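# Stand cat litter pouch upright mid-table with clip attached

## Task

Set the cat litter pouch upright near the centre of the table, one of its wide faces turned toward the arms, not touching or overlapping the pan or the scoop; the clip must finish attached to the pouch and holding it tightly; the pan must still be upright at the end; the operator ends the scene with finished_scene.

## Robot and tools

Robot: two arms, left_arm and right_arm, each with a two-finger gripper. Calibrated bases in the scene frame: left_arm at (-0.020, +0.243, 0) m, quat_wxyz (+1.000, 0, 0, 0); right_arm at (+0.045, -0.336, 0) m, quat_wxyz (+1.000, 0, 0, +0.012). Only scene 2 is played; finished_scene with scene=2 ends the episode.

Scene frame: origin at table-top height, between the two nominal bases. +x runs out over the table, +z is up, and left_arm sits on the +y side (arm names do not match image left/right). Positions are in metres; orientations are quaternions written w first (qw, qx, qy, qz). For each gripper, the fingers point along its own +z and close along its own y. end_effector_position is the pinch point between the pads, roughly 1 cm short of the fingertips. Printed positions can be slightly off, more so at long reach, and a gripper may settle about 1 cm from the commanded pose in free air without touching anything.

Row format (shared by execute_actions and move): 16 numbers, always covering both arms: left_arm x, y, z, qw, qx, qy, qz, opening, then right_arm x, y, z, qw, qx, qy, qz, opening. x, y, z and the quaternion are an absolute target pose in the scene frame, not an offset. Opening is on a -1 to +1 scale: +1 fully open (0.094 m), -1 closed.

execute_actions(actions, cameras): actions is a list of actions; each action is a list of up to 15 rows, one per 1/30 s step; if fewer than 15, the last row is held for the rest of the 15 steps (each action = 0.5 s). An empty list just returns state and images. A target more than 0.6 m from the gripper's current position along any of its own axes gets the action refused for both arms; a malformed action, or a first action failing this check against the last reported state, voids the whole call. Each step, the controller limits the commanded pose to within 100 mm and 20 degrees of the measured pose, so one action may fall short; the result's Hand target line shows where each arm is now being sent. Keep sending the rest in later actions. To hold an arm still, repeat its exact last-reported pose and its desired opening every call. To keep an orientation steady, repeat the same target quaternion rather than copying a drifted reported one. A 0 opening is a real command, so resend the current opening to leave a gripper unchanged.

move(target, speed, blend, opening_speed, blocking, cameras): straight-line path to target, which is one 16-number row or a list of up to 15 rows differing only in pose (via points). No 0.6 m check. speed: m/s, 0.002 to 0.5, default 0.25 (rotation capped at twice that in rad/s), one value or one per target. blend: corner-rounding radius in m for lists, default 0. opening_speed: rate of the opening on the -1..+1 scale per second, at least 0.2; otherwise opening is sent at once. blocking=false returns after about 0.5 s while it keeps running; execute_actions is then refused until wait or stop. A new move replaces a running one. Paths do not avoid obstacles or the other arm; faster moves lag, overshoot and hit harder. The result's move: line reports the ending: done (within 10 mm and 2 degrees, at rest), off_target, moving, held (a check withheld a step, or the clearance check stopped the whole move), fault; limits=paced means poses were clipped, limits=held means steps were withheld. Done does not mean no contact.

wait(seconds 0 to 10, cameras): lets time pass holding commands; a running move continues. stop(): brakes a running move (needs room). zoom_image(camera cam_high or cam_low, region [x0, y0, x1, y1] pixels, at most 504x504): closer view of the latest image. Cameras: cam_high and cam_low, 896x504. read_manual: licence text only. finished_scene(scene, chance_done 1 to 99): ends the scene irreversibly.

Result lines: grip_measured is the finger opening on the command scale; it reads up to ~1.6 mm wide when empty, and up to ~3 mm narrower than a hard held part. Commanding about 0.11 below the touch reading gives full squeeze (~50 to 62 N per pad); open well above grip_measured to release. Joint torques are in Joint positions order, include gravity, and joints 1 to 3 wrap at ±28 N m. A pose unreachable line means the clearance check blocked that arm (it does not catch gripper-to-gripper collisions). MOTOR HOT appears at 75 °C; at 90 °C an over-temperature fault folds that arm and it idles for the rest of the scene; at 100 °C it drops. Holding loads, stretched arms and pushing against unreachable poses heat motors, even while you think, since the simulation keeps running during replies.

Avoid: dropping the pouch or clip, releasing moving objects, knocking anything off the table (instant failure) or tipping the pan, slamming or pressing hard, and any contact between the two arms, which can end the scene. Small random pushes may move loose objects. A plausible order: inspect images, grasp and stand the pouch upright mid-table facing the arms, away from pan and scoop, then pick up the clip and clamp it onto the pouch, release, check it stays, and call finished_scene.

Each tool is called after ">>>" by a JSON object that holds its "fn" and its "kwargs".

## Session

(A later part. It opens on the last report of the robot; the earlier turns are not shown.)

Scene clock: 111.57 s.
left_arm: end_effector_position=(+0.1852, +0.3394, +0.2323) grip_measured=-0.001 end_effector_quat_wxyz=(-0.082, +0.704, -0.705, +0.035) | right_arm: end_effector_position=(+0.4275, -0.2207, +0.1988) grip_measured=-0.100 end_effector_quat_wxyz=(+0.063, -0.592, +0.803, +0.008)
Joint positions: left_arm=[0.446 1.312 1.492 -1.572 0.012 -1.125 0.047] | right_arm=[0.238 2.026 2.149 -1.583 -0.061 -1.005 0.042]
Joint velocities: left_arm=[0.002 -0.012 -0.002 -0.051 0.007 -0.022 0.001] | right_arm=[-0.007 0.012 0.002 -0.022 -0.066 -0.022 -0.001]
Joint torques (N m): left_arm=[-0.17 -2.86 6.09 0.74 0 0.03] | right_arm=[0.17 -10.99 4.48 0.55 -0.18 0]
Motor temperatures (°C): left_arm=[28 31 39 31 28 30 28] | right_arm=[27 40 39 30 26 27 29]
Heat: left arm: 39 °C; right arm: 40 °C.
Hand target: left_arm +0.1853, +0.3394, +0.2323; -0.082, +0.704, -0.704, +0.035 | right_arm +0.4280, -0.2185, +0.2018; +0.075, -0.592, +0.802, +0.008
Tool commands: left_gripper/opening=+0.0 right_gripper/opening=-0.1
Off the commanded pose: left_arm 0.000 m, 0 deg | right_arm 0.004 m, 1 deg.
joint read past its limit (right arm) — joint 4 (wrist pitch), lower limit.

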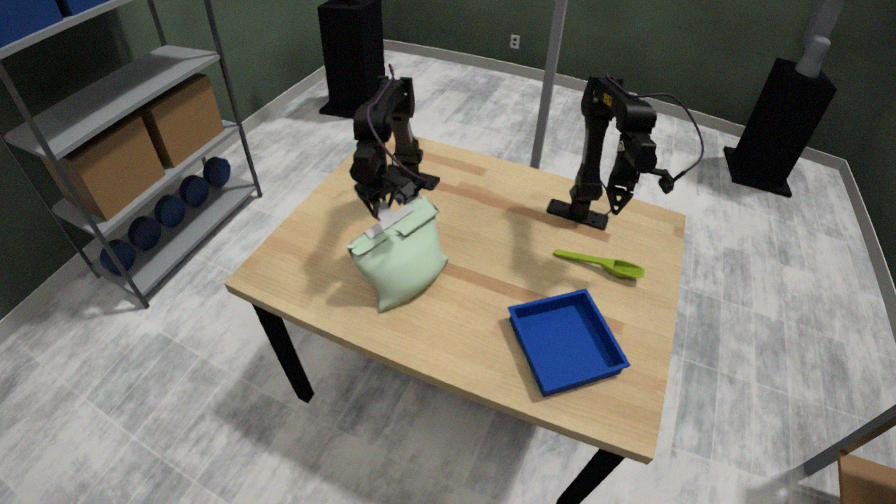

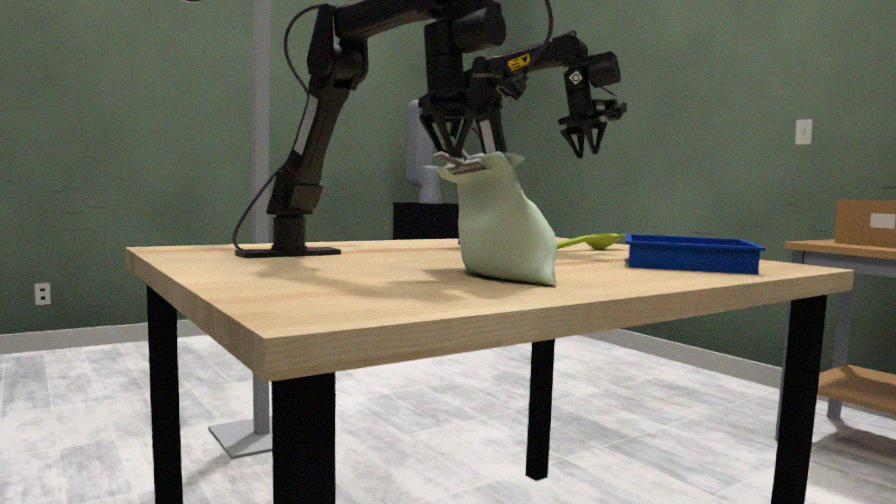

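>>> {"fn": "move", "kwargs": {"target": [0.1853, 0.3394, 0.2323, -0.082, 0.704, -0.704, 0.035, 0.0, 0.4280, -0.2185, 0.2020, 0.0703, -0.5920, 0.8030, 0.0100, 0.15], "opening_speed": 0.3, "speed": 0.1, "cameras": ["cam_low", "cam_high"]}}

>>> {"fn": "zoom_image", "kwargs": {"camera": "cam_low", "region": [400, 120, 580, 300]}}

Scene clock: 115.50 s.
left_arm: end_effector_position=(+0.1852, +0.3394, +0.2323) grip_measured=-0.001 end_effector_quat_wxyz=(-0.082, +0.704, -0.705, +0.035) | right_arm: end_effector_position=(+0.4299, -0.2201, +0.1991) grip_measured=+0.148 end_effector_quat_wxyz=(+0.068, -0.592, +0.803, +0.007)
Joint positions: left_arm=[0.446 1.312 1.492 -1.572 0.012 -1.125 0.047] | right_arm=[0.238 2.026 2.149 -1.572 -0.061 -1.005 0.054]
Joint velocities: left_arm=[-0.012 -0.007 -0.007 0.037 0.022 -0.051 0] | right_arm=[-0.007 -0.002 -0.012 -0.007 0.051 0.007 0]
Joint torques (N m): left_arm=[-0.03 -2.77 6.11 0.78 0.02 -0.02] | right_arm=[0.05 -10.95 4.26 0.46 -0.16 0.03]
Motor temperatures (°C): left_arm=[28 31 39 31 28 30 28] | right_arm=[27 40 38 30 26 27 29]
Heat: left arm: 39 °C; right arm: 40 °C.
Hand target: left_arm +0.1853, +0.3394, +0.2323; -0.082, +0.704, -0.704, +0.035 | right_arm +0.4280, -0.2185, +0.2018; +0.075, -0.592, +0.803, +0.008
Off the commanded pose: left_arm 0.000 m, 0 deg | right_arm 0.004 m, 0 deg.
joint read past its limit (right arm) — joint 4 (wrist pitch), lower limit.
joint sent to its limit (right arm) — joint 4 (wrist pitch), lower limit. The joint targets still meet the commanded pose.
move: done

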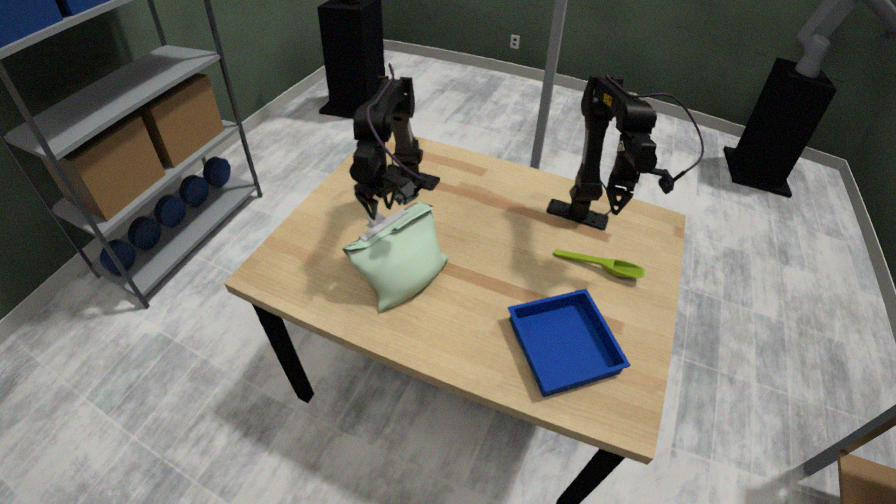

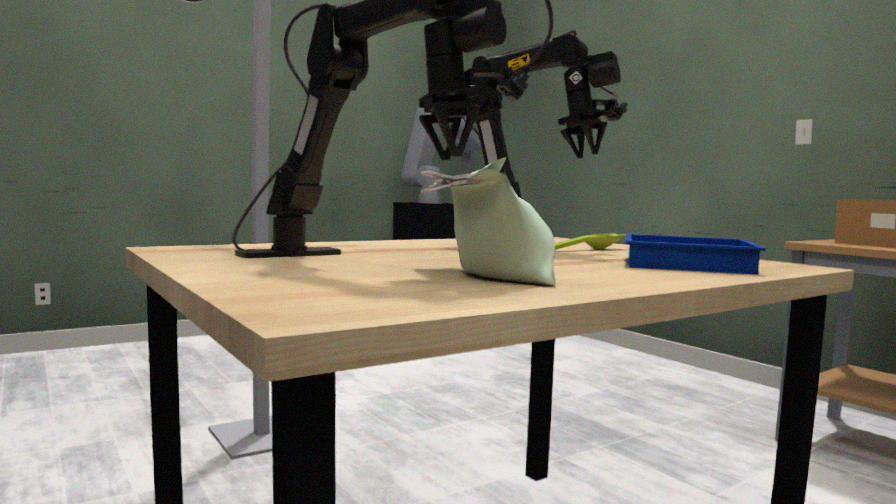

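Scaled by 2.800.

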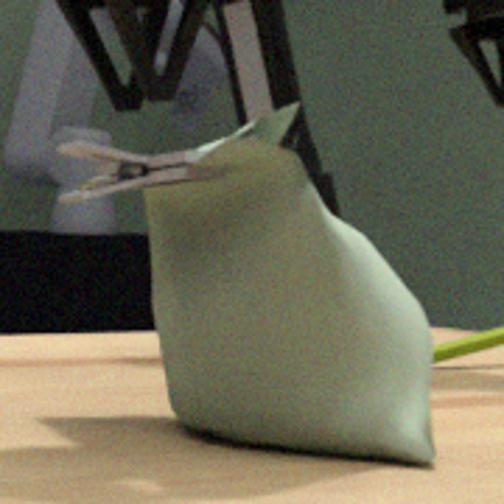

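>>> {"fn": "zoom_image", "kwargs": {"camera": "cam_high", "region": [330, 180, 460, 320]}}

>>> {"fn": "zoom_image", "kwargs": {"camera": "cam_low", "region": [410, 150, 530, 220]}}

Scaled by 3.600.

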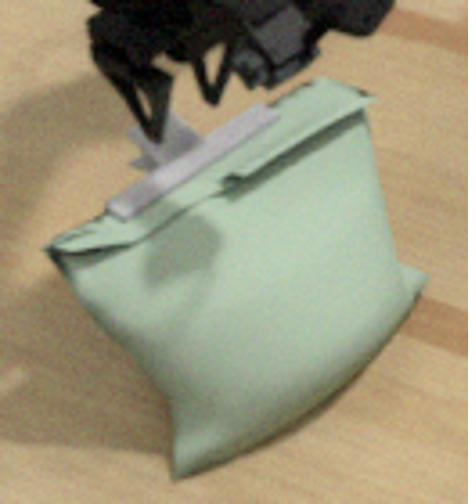

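Scaled by 4.200.

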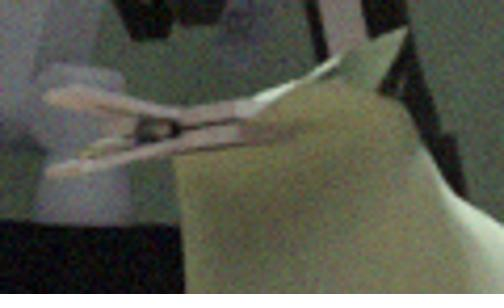

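>>> {"fn": "move", "kwargs": {"target": [[0.1853, 0.3394, 0.2323, -0.082, 0.704, -0.704, 0.035, 0.0, 0.4240, -0.2350, 0.2450, 0.0703, -0.5920, 0.8030, 0.0100, 0.15], [0.1853, 0.3394, 0.2323, -0.082, 0.704, -0.704, 0.035, 0.0, 0.3200, -0.2600, 0.2500, 0.1291, 0.1465, 0.9805, -0.0193, 0.15]], "speed": 0.2, "blend": 0.02, "cameras": ["cam_low", "cam_high"]}}

>>> {"fn": "zoom_image", "kwargs": {"camera": "cam_low", "region": [410, 150, 560, 300]}}

>>> {"fn": "zoom_image", "kwargs": {"camera": "cam_high", "region": [330, 190, 460, 320]}}

Scene clock: 128.03 s.
left_arm: end_effector_position=(+0.1852, +0.3394, +0.2323) grip_measured=-0.001 end_effector_quat_wxyz=(-0.082, +0.704, -0.705, +0.035) | right_arm: end_effector_position=(+0.3232, -0.2559, +0.2485) grip_measured=+0.148 end_effector_quat_wxyz=(+0.125, +0.146, +0.981, -0.011)
Joint positions: left_arm=[0.446 1.312 1.492 -1.572 0.012 -1.125 0.047] | right_arm=[0.339 1.53 1.73 -1.562 0.142 0.643 0.054]
Joint velocities: left_arm=[0.002 -0.017 0.012 -0.066 0.022 -0.022 -0.001] | right_arm=[-0.002 -0.007 -0.002 -0.007 -0.022 0.037 -0.001]
Joint torques (N m): left_arm=[0.05 -2.76 6.13 0.79 -0.03 0.02] | right_arm=[0.77 -6.63 4.18 0.53 0.28 0.03]
Motor temperatures (°C): left_arm=[28 31 39 31 28 30 28] | right_arm=[27 41 36 30 26 27 28]
Heat: left arm: 39 °C; right arm: 41 °C.
Hand target: left_arm +0.1853, +0.3394, +0.2323; -0.082, +0.704, -0.704, +0.035 | right_arm +0.3193, -0.2580, +0.2501; +0.132, +0.145, +0.980, -0.017
Off the commanded pose: left_arm 0.000 m, 0 deg | right_arm 0.005 m, 1 deg.
joint read past its limit (right arm) — joint 4 (wrist pitch), lower limit.
joint sent to its limit (right arm) — joint 4 (wrist pitch), lower limit. The joint targets still meet the commanded pose.
move: done

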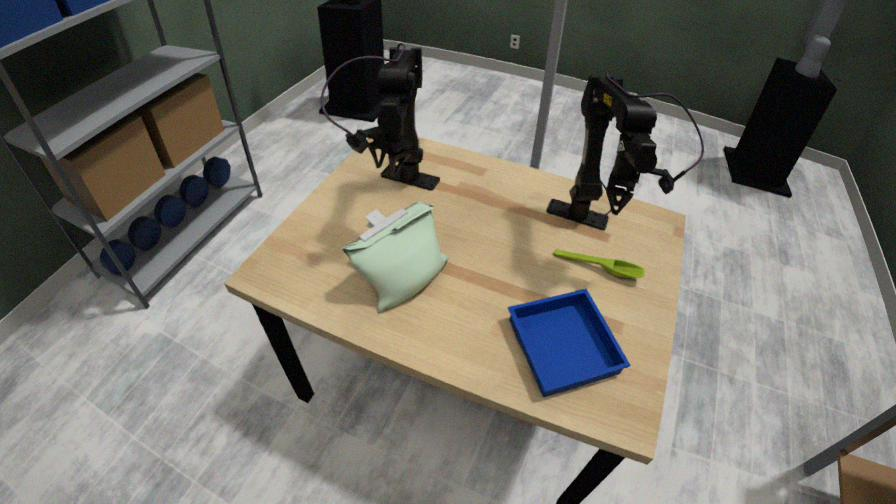

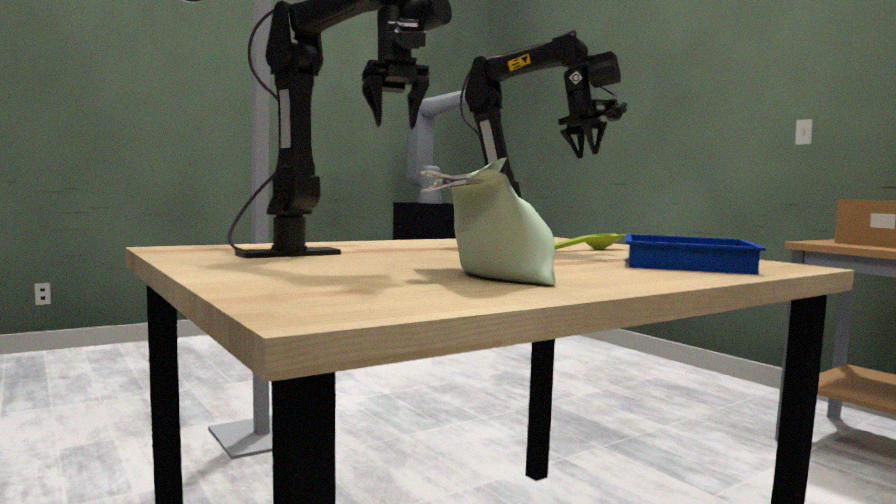

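Scaled by 3.360.

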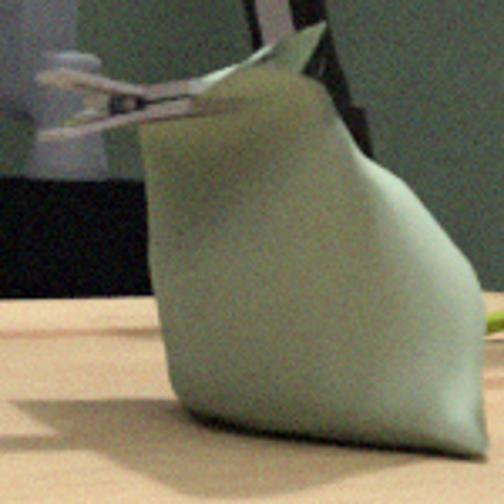

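Scaled by 3.877.

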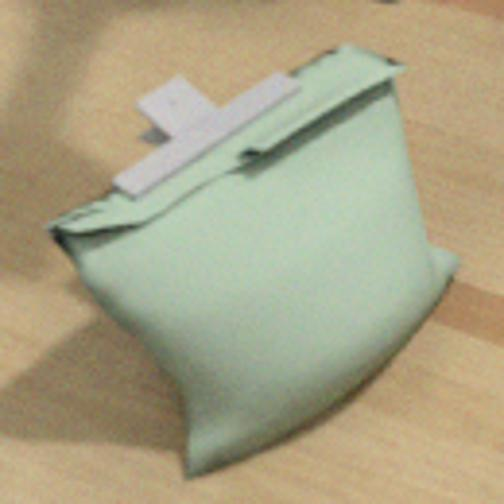

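>>> {"fn": "move", "kwargs": {"target": [0.1853, 0.3394, 0.2323, -0.082, 0.704, -0.704, 0.035, 0.0, 0.3340, -0.1560, 0.2200, 0.0862, 0.1473, 0.9853, -0.0129, 0.6], "speed": 0.2, "cameras": ["cam_low", "cam_high"]}}

>>> {"fn": "zoom_image", "kwargs": {"camera": "cam_high", "region": [340, 150, 470, 280]}}

>>> {"fn": "zoom_image", "kwargs": {"camera": "cam_low", "region": [400, 100, 560, 260]}}

Scene clock: 133.50 s.
left_arm: end_effector_position=(+0.1852, +0.3394, +0.2323) grip_measured=-0.001 end_effector_quat_wxyz=(-0.082, +0.704, -0.705, +0.035) | right_arm: end_effector_position=(+0.3305, -0.1582, +0.2142) grip_measured=+0.598 end_effector_quat_wxyz=(+0.082, +0.145, +0.986, -0.011)
Joint positions: left_arm=[0.446 1.312 1.492 -1.572 0.012 -1.125 0.047] | right_arm=[0.598 1.768 1.86 -1.559 0.13 0.906 0.075]
Joint velocities: left_arm=[0.002 -0.002 0.012 0.007 0.022 -0.066 0] | right_arm=[0.017 -0.012 0.002 -0.007 0.022 0.022 -0.002]
Joint torques (N m): left_arm=[-0.06 -3.07 5.93 0.74 -0.04 0] | right_arm=[0.17 -6.78 7.62 0.32 0.11 0.02]
Motor temperatures (°C): left_arm=[28 31 39 31 28 30 28] | right_arm=[27 40 36 30 26 27 28]
Heat: left arm: 39 °C; right arm: 40 °C.
Hand target: left_arm +0.1853, +0.3394, +0.2323; -0.082, +0.704, -0.704, +0.035 | right_arm +0.3343, -0.1556, +0.2190; +0.090, +0.148, +0.985, -0.006
Off the commanded pose: left_arm 0.000 m, 0 deg | right_arm 0.007 m, 1 deg.
joint sent to its limit (right arm) — joint 4 (wrist pitch), lower limit. The joint targets still meet the commanded pose.
move: done

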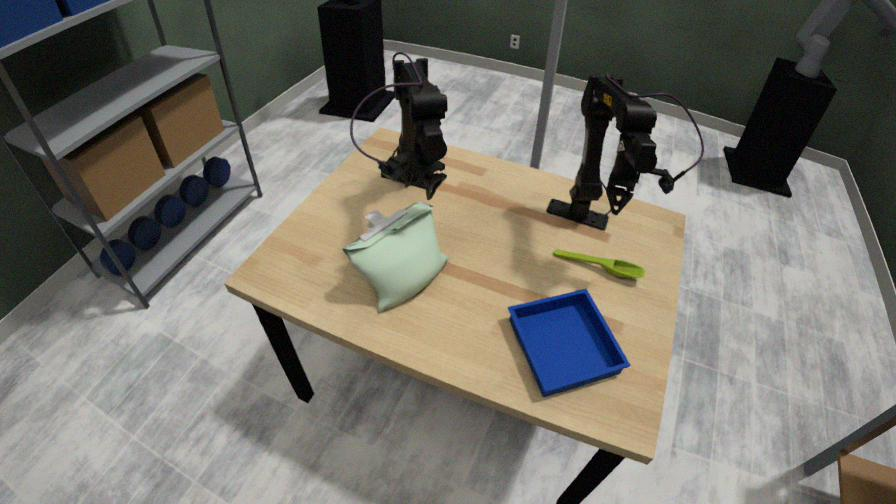

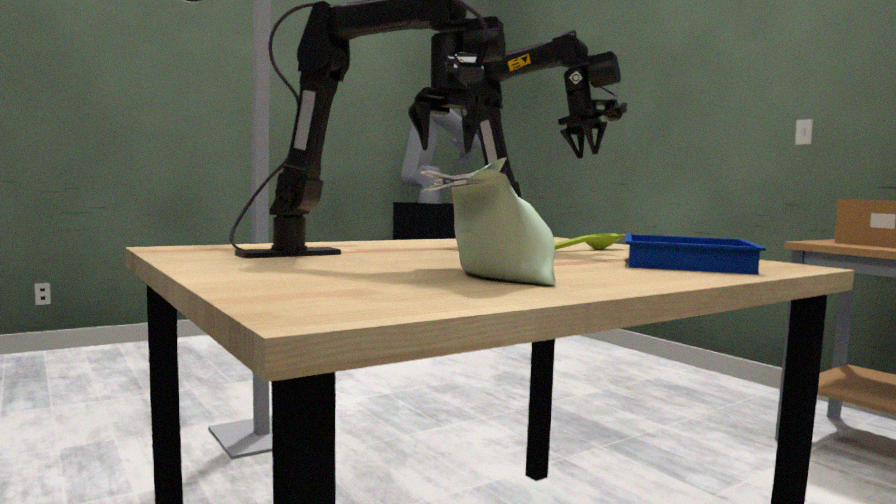

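Scaled by 3.877.

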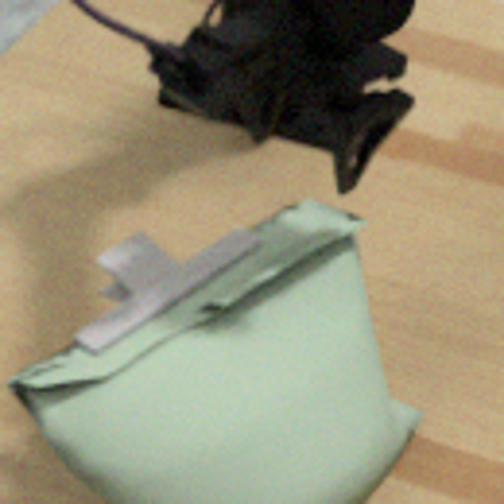

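Scaled by 3.150.

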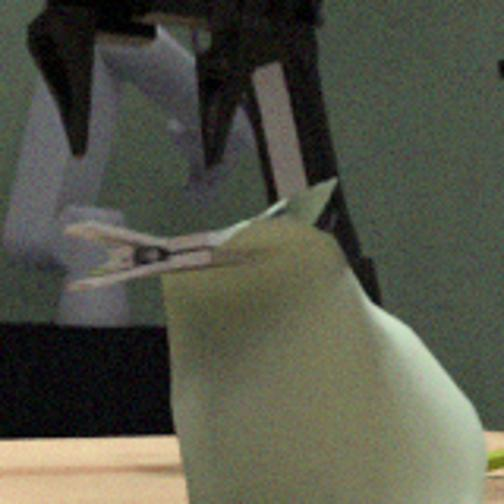

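>>> {"fn": "move", "kwargs": {"target": [[0.1853, 0.3394, 0.2323, -0.082, 0.704, -0.704, 0.035, 0.0, 0.3370, -0.1430, 0.2100, 0.0518, 0.1476, 0.9877, -0.0077, 0.6], [0.1853, 0.3394, 0.2323, -0.082, 0.704, -0.704, 0.035, 0.0, 0.3370, -0.1430, 0.1700, 0.0518, 0.1476, 0.9877, -0.0077, 0.6]], "speed": 0.1, "cameras": ["cam_low", "cam_high"]}}

>>> {"fn": "zoom_image", "kwargs": {"camera": "cam_high", "region": [340, 150, 470, 280]}}

>>> {"fn": "zoom_image", "kwargs": {"camera": "cam_low", "region": [400, 100, 560, 260]}}

Scene clock: 135.63 s.
left_arm: end_effector_position=(+0.1852, +0.3394, +0.2323) grip_measured=-0.001 end_effector_quat_wxyz=(-0.082, +0.704, -0.705, +0.035) | right_arm: end_effector_position=(+0.3372, -0.1428, +0.1713) grip_measured=+0.598 end_effector_quat_wxyz=(+0.049, +0.145, +0.988, -0.009)
Joint positions: left_arm=[0.446 1.312 1.492 -1.572 0.012 -1.125 0.047] | right_arm=[0.598 1.829 1.768 -1.451 0.081 0.91 0.075]
Joint velocities: left_arm=[0.007 -0.012 -0.017 0.037 -0.022 -0.007 0] | right_arm=[-0.012 -0.007 -0.027 0.022 0.007 -0.007 0]
Joint torques (N m): left_arm=[0.1 -2.76 6.08 0.77 0.02 -0.03] | right_arm=[-0.17 -8.36 4.75 0.4 0.08 0.06]
Motor temperatures (°C): left_arm=[28 31 39 31 28 30 28] | right_arm=[27 40 36 30 26 27 28]
Heat: left arm: 39 °C; right arm: 40 °C.
Hand target: left_arm +0.1853, +0.3394, +0.2323; -0.082, +0.704, -0.704, +0.035 | right_arm +0.3373, -0.1431, +0.1700; +0.052, +0.148, +0.988, -0.008
Off the commanded pose: left_arm 0.000 m, 0 deg | right_arm 0.001 m, 0 deg.
move: done

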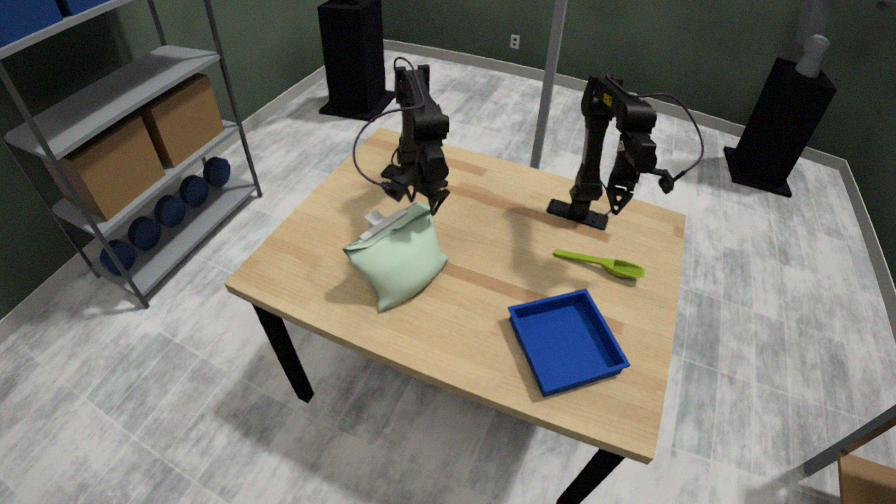

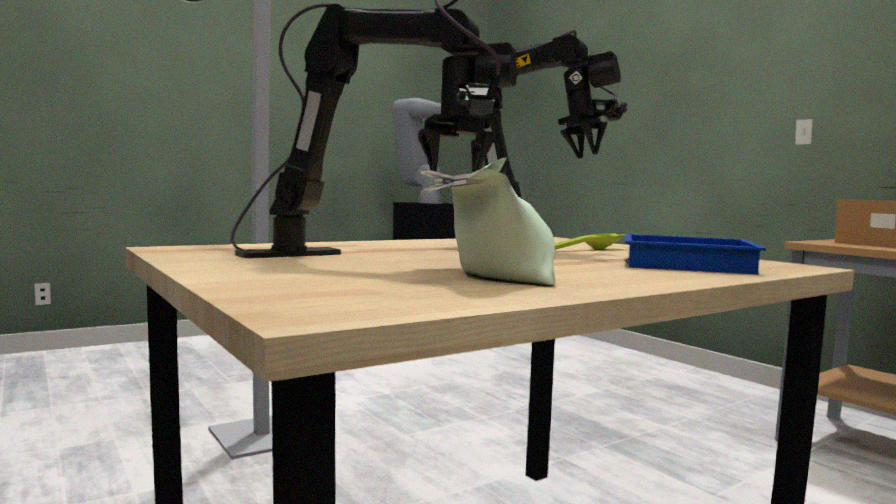

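Scaled by 3.877.

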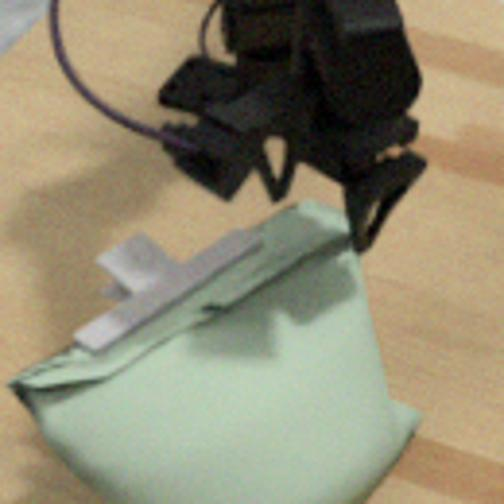

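Scaled by 3.150.

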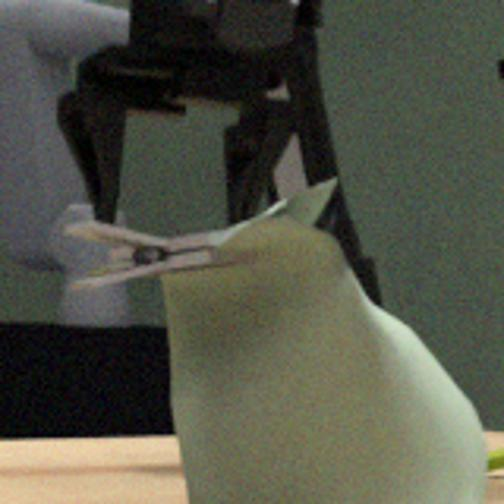

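>>> {"fn": "move", "kwargs": {"target": [[0.1853, 0.3394, 0.2323, -0.082, 0.704, -0.704, 0.035, 0.0, 0.3430, -0.1475, 0.1720, 0.0518, 0.1476, 0.9877, -0.0077, 0.6], [0.1853, 0.3394, 0.2323, -0.082, 0.704, -0.704, 0.035, 0.0, 0.3430, -0.1475, 0.1280, 0.0518, 0.1476, 0.9877, -0.0077, 0.6]], "speed": 0.06, "cameras": ["cam_low", "cam_high"]}}

>>> {"fn": "zoom_image", "kwargs": {"camera": "cam_high", "region": [340, 150, 470, 280]}}

>>> {"fn": "zoom_image", "kwargs": {"camera": "cam_low", "region": [400, 100, 560, 260]}}

Scene clock: 137.43 s.
left_arm: end_effector_position=(+0.1852, +0.3394, +0.2323) grip_measured=-0.001 end_effector_quat_wxyz=(-0.082, +0.704, -0.705, +0.035) | right_arm: end_effector_position=(+0.3406, -0.1447, +0.1283) grip_measured=+0.598 end_effector_quat_wxyz=(+0.044, +0.146, +0.988, -0.011)
Joint positions: left_arm=[0.446 1.312 1.492 -1.572 0.012 -1.125 0.047] | right_arm=[0.586 1.829 1.597 -1.289 0.077 0.901 0.075]
Joint velocities: left_arm=[0.002 0.002 0.012 0.037 -0.066 -0.007 0] | right_arm=[-0.007 -0.007 -0.002 0.051 0.051 0.037 0.001]
Joint torques (N m): left_arm=[-0.1 -2.67 6.01 0.77 0.01 0.01] | right_arm=[-1.06 -9.24 4.3 0.47 0.1 -0.12]
Motor temperatures (°C): left_arm=[28 31 39 31 28 30 28] | right_arm=[27 41 36 30 26 27 28]
Heat: left arm: 39 °C; right arm: 41 °C.
Hand target: left_arm +0.1853, +0.3394, +0.2323; -0.082, +0.704, -0.704, +0.035 | right_arm +0.3432, -0.1474, +0.1282; +0.052, +0.147, +0.988, -0.008
Off the commanded pose: left_arm 0.000 m, 0 deg | right_arm 0.004 m, 1 deg.
move: done

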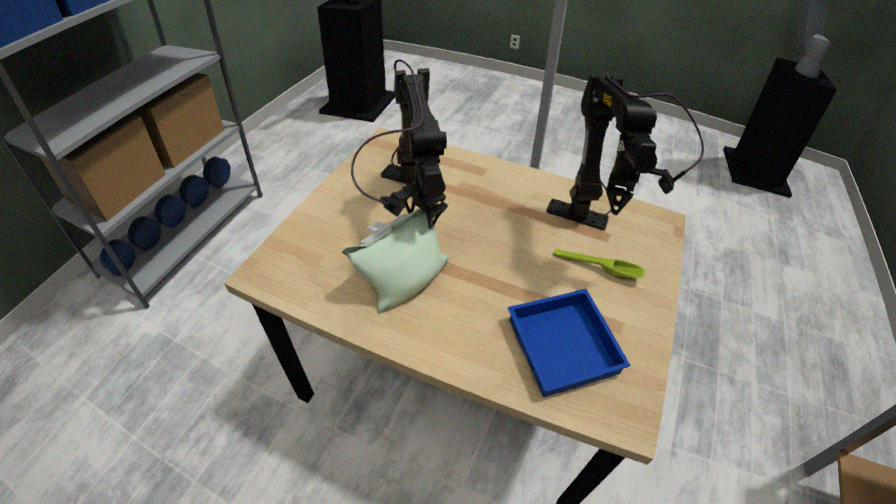

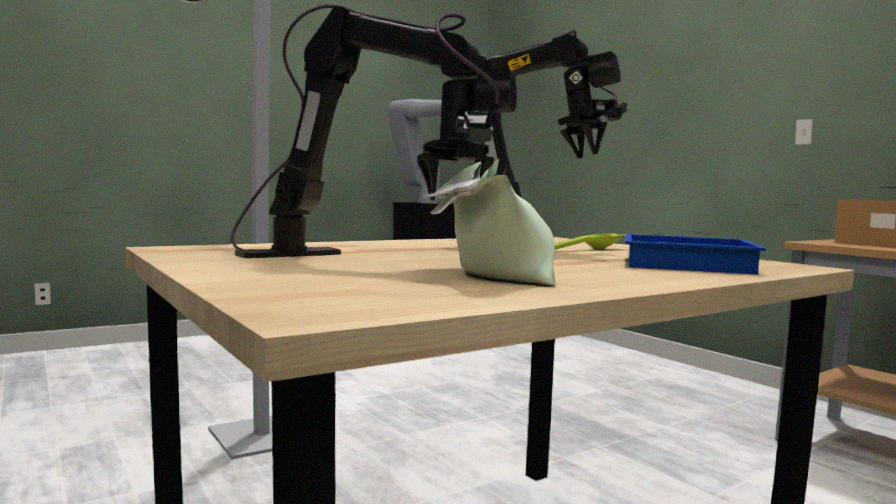

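Scaled by 3.877.

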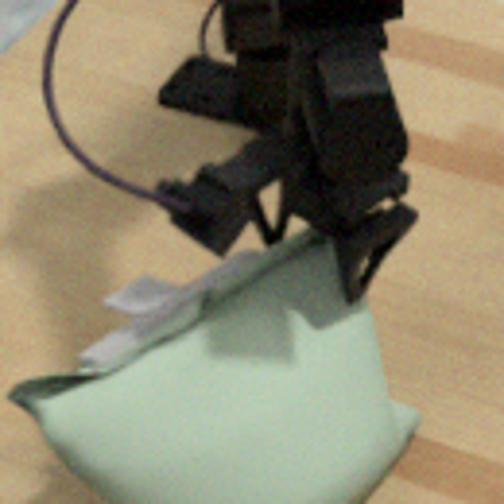

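Scaled by 3.150.

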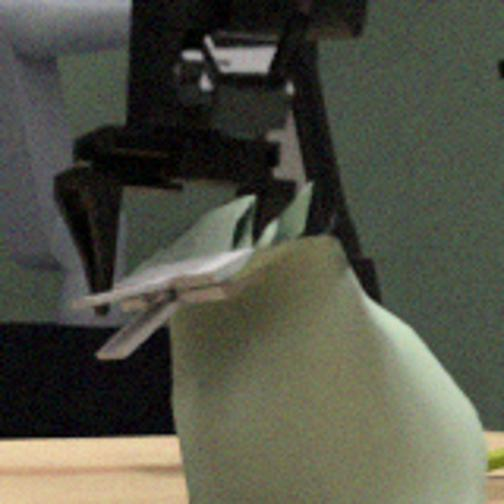

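>>> {"fn": "zoom_image", "kwargs": {"camera": "cam_low", "region": [415, 140, 515, 215]}}

>>> {"fn": "zoom_image", "kwargs": {"camera": "cam_high", "region": [340, 195, 450, 270]}}

Scaled by 5.040.

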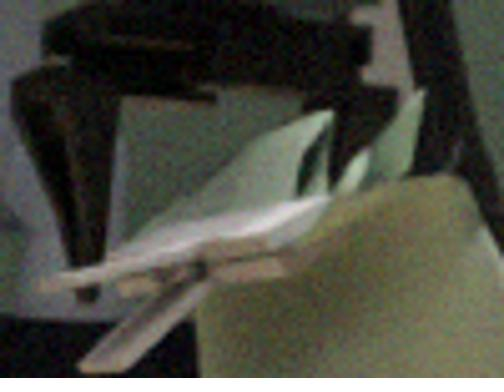

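Scaled by 4.582.

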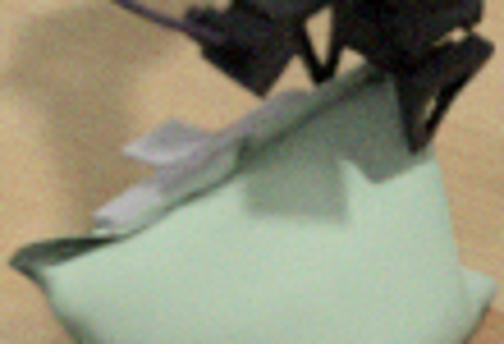

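>>> {"fn": "move", "kwargs": {"target": [0.1853, 0.3394, 0.2323, -0.082, 0.704, -0.704, 0.035, 0.0, 0.3430, -0.1475, 0.1280, 0.0518, 0.1476, 0.9877, -0.0077, 0.1], "opening_speed": 0.4, "speed": 0.05, "cameras": ["cam_low", "cam_high"]}}

>>> {"fn": "zoom_image", "kwargs": {"camera": "cam_low", "region": [415, 140, 515, 215]}}

>>> {"fn": "zoom_image", "kwargs": {"camera": "cam_high", "region": [340, 195, 450, 270]}}

Scene clock: 139.50 s.
left_arm: end_effector_position=(+0.1852, +0.3394, +0.2323) grip_measured=-0.001 end_effector_quat_wxyz=(-0.082, +0.704, -0.705, +0.035) | right_arm: end_effector_position=(+0.3424, -0.1426, +0.1284) grip_measured=+0.102 end_effector_quat_wxyz=(+0.047, +0.146, +0.988, -0.006)
Joint positions: left_arm=[0.446 1.312 1.492 -1.572 0.012 -1.125 0.047] | right_arm=[0.586 1.829 1.597 -1.279 0.073 0.901 0.052]
Joint velocities: left_arm=[-0.012 -0.002 -0.002 0.007 -0.037 -0.051 0.001] | right_arm=[0.012 -0.017 -0.012 0.022 0.051 0.007 0.001]
Joint torques (N m): left_arm=[-0.16 -2.65 6 0.75 -0.01 0.01] | right_arm=[-0.84 -9.14 4.51 0.32 0.05 -0.07]
Motor temperatures (°C): left_arm=[28 31 39 31 28 30 28] | right_arm=[27 41 36 30 26 27 28]
Heat: left arm: 39 °C; right arm: 41 °C.
Hand target: left_arm +0.1853, +0.3394, +0.2323; -0.082, +0.704, -0.704, +0.035 | right_arm +0.3430, -0.1475, +0.1281; +0.052, +0.147, +0.988, -0.008
Off the commanded pose: left_arm 0.000 m, 0 deg | right_arm 0.005 m, 1 deg.
move: done

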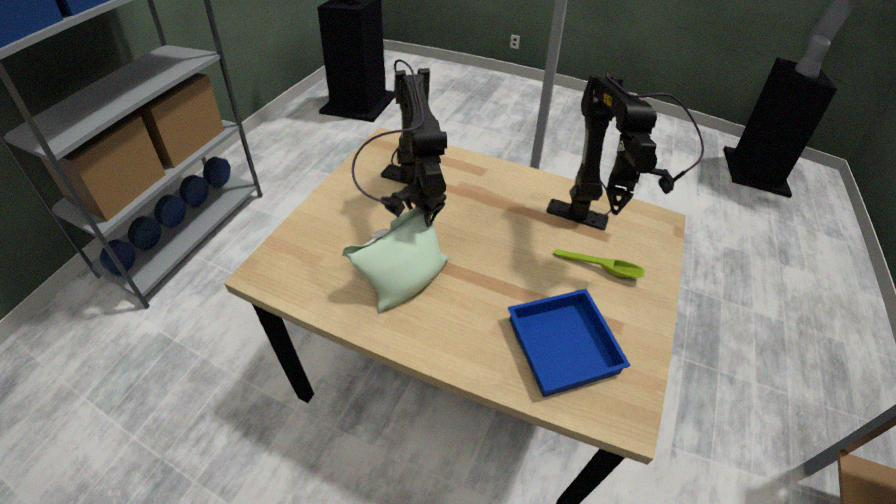

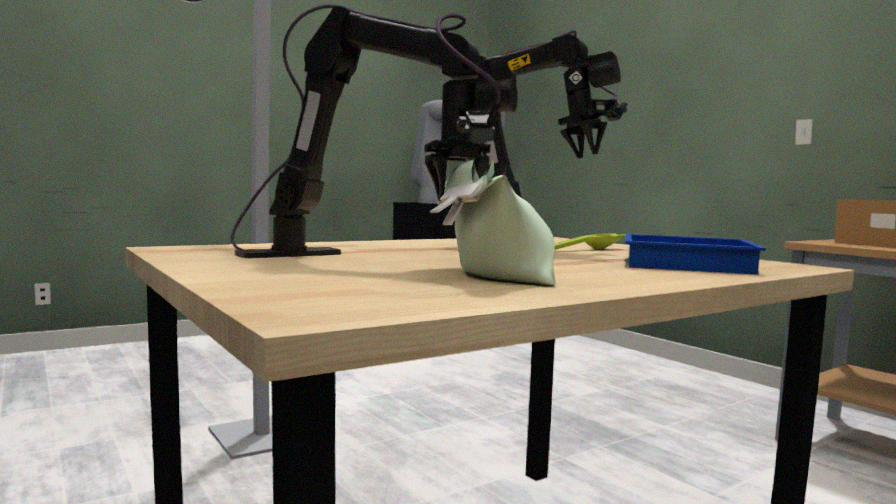

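Scaled by 5.040.

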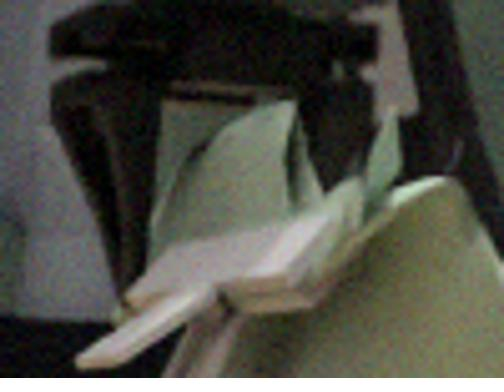

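Scaled by 4.582.

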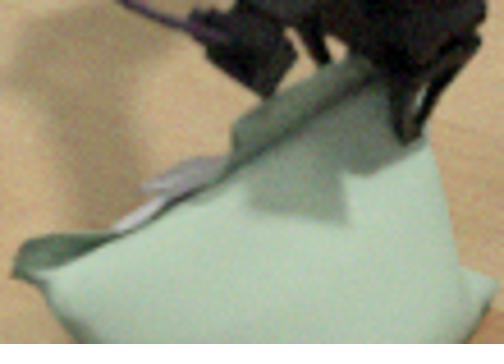

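>>> {"fn": "move", "kwargs": {"target": [0.1853, 0.3394, 0.2323, -0.082, 0.704, -0.704, 0.035, 0.0, 0.3430, -0.1475, 0.1280, 0.0518, 0.1476, 0.9877, -0.0077, -0.3], "opening_speed": 0.4, "speed": 0.05, "cameras": ["cam_low", "cam_high"]}}

>>> {"fn": "zoom_image", "kwargs": {"camera": "cam_low", "region": [415, 140, 515, 215]}}

>>> {"fn": "zoom_image", "kwargs": {"camera": "cam_high", "region": [340, 195, 450, 270]}}

Scene clock: 140.93 s.
left_arm: end_effector_position=(+0.1852, +0.3394, +0.2323) grip_measured=-0.001 end_effector_quat_wxyz=(-0.082, +0.704, -0.705, +0.035) | right_arm: end_effector_position=(+0.3436, -0.1410, +0.1285) grip_measured=-0.297 end_effector_quat_wxyz=(+0.048, +0.146, +0.988, -0.002)
Joint positions: left_arm=[0.446 1.312 1.492 -1.572 0.012 -1.125 0.047] | right_arm=[0.586 1.829 1.597 -1.271 0.069 0.901 0.033]
Joint velocities: left_arm=[0.012 -0.022 0.002 -0.051 0.007 0.022 -0.001] | right_arm=[-0.007 0.002 -0.017 -0.007 -0.007 0.095 0.001]
Joint torques (N m): left_arm=[-0.01 -2.89 5.97 0.76 -0.04 -0.02] | right_arm=[-0.92 -9.39 4.57 0.3 0.18 -0.06]
Motor temperatures (°C): left_arm=[28 31 39 31 28 30 28] | right_arm=[27 41 36 30 26 27 28]
Heat: left arm: 39 °C; right arm: 41 °C.
Hand target: left_arm +0.1853, +0.3394, +0.2323; -0.082, +0.704, -0.704, +0.035 | right_arm +0.3429, -0.1475, +0.1280; +0.052, +0.148, +0.988, -0.008
Off the commanded pose: left_arm 0.000 m, 0 deg | right_arm 0.007 m, 1 deg.
move: done

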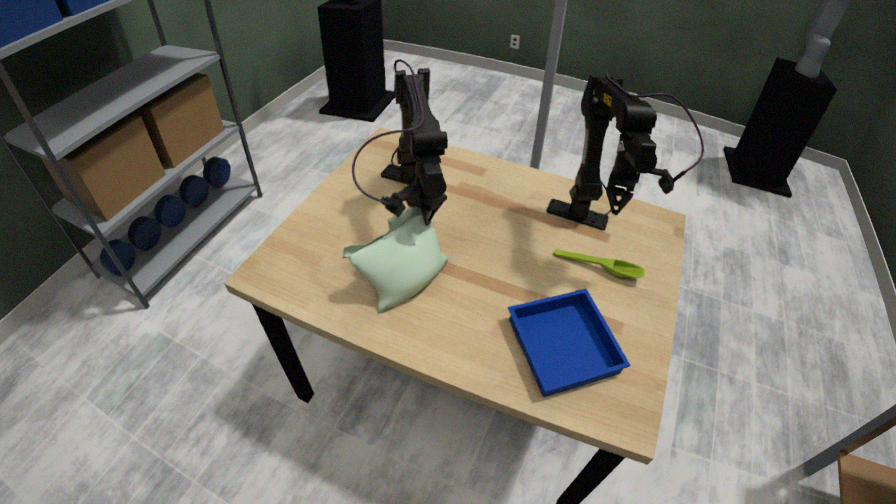

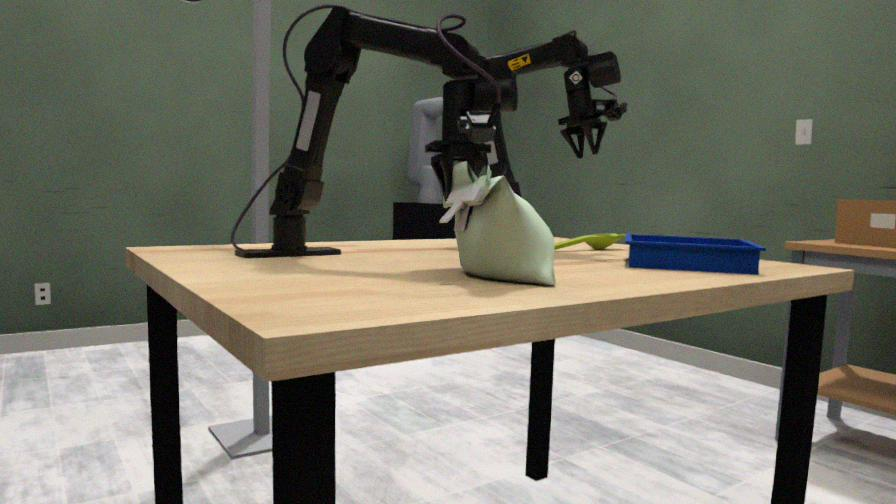

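Scaled by 5.040.

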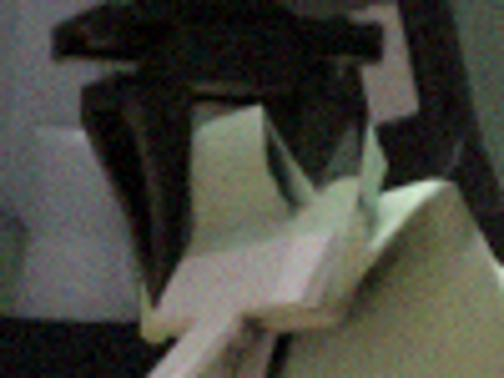

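Scaled by 4.582.

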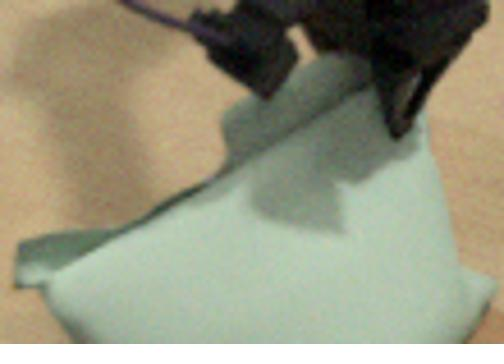

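>>> {"fn": "move", "kwargs": {"target": [0.1853, 0.3394, 0.2323, -0.082, 0.704, -0.704, 0.035, 0.0, 0.3430, -0.1475, 0.1280, 0.0518, 0.1476, 0.9877, -0.0077, -0.55], "opening_speed": 0.4, "speed": 0.05, "cameras": ["cam_low", "cam_high"]}}

>>> {"fn": "zoom_image", "kwargs": {"camera": "cam_low", "region": [415, 140, 515, 215]}}

>>> {"fn": "zoom_image", "kwargs": {"camera": "cam_high", "region": [340, 195, 450, 270]}}

Scene clock: 141.93 s.
left_arm: end_effector_position=(+0.1852, +0.3394, +0.2323) grip_measured=-0.001 end_effector_quat_wxyz=(-0.082, +0.704, -0.705, +0.035) | right_arm: end_effector_position=(+0.3454, -0.1396, +0.1286) grip_measured=-0.547 end_effector_quat_wxyz=(+0.052, +0.146, +0.988, +0.002)
Joint positions: left_arm=[0.446 1.312 1.492 -1.572 0.012 -1.125 0.047] | right_arm=[0.586 1.829 1.597 -1.261 0.069 0.901 0.021]
Joint velocities: left_arm=[-0.002 -0.017 -0.017 -0.037 -0.037 0.051 0] | right_arm=[-0.007 0.012 0.012 -0.007 -0.022 -0.007 0]
Joint torques (N m): left_arm=[0.01 -2.82 6.04 0.83 0.01 0] | right_arm=[-0.9 -9.26 4.41 0.21 0.13 -0.09]
Motor temperatures (°C): left_arm=[28 31 39 31 28 30 28] | right_arm=[27 41 36 30 26 27 28]
Heat: left arm: 39 °C; right arm: 41 °C.
Hand target: left_arm +0.1853, +0.3394, +0.2323; -0.082, +0.704, -0.704, +0.035 | right_arm +0.3429, -0.1474, +0.1280; +0.052, +0.148, +0.988, -0.008
Off the commanded pose: left_arm 0.000 m, 0 deg | right_arm 0.008 m, 1 deg.
move: done

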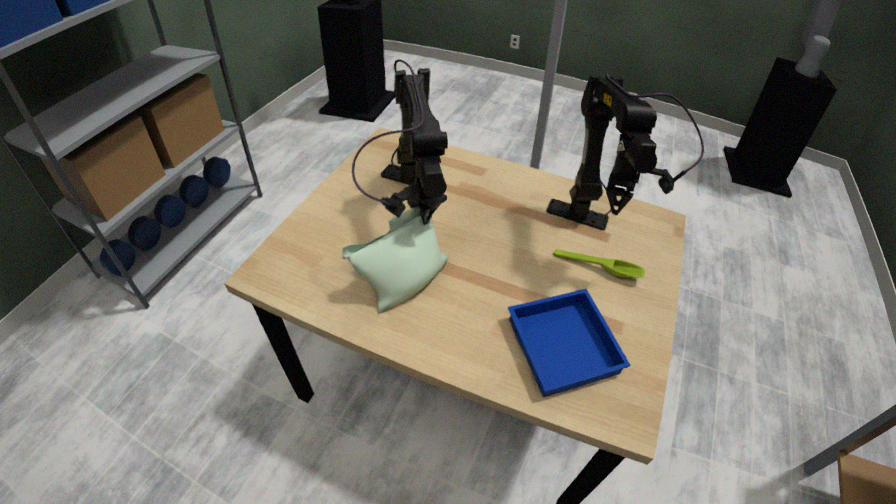

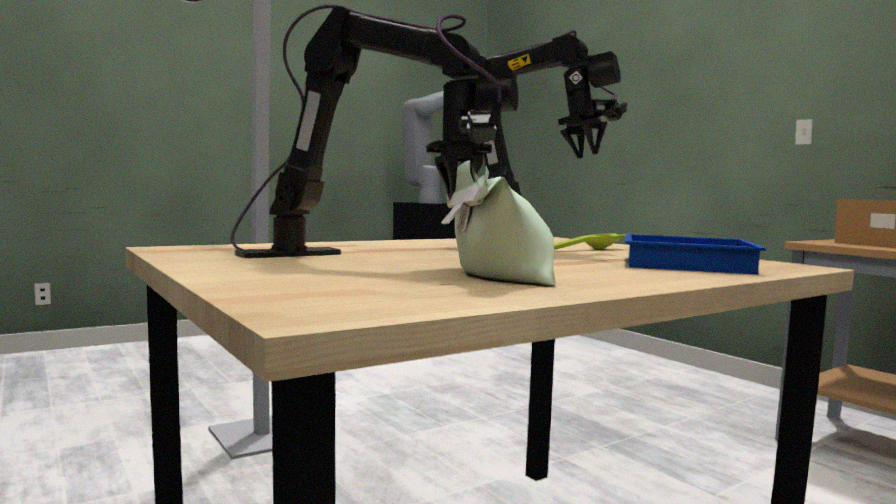

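Scaled by 5.040.

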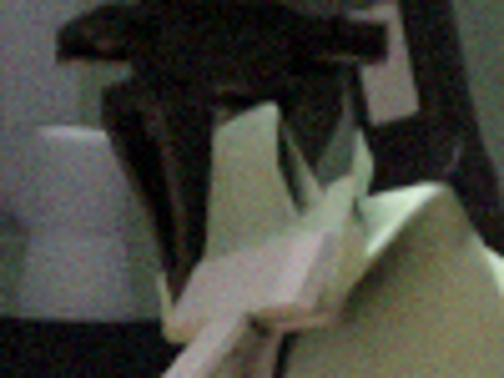

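Scaled by 4.582.

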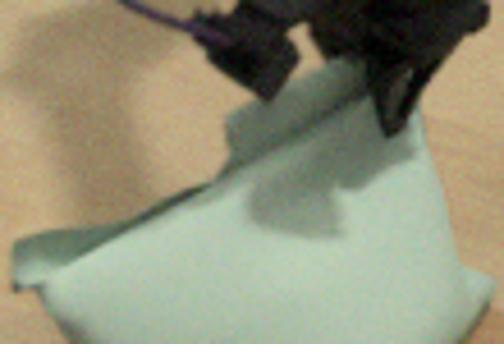

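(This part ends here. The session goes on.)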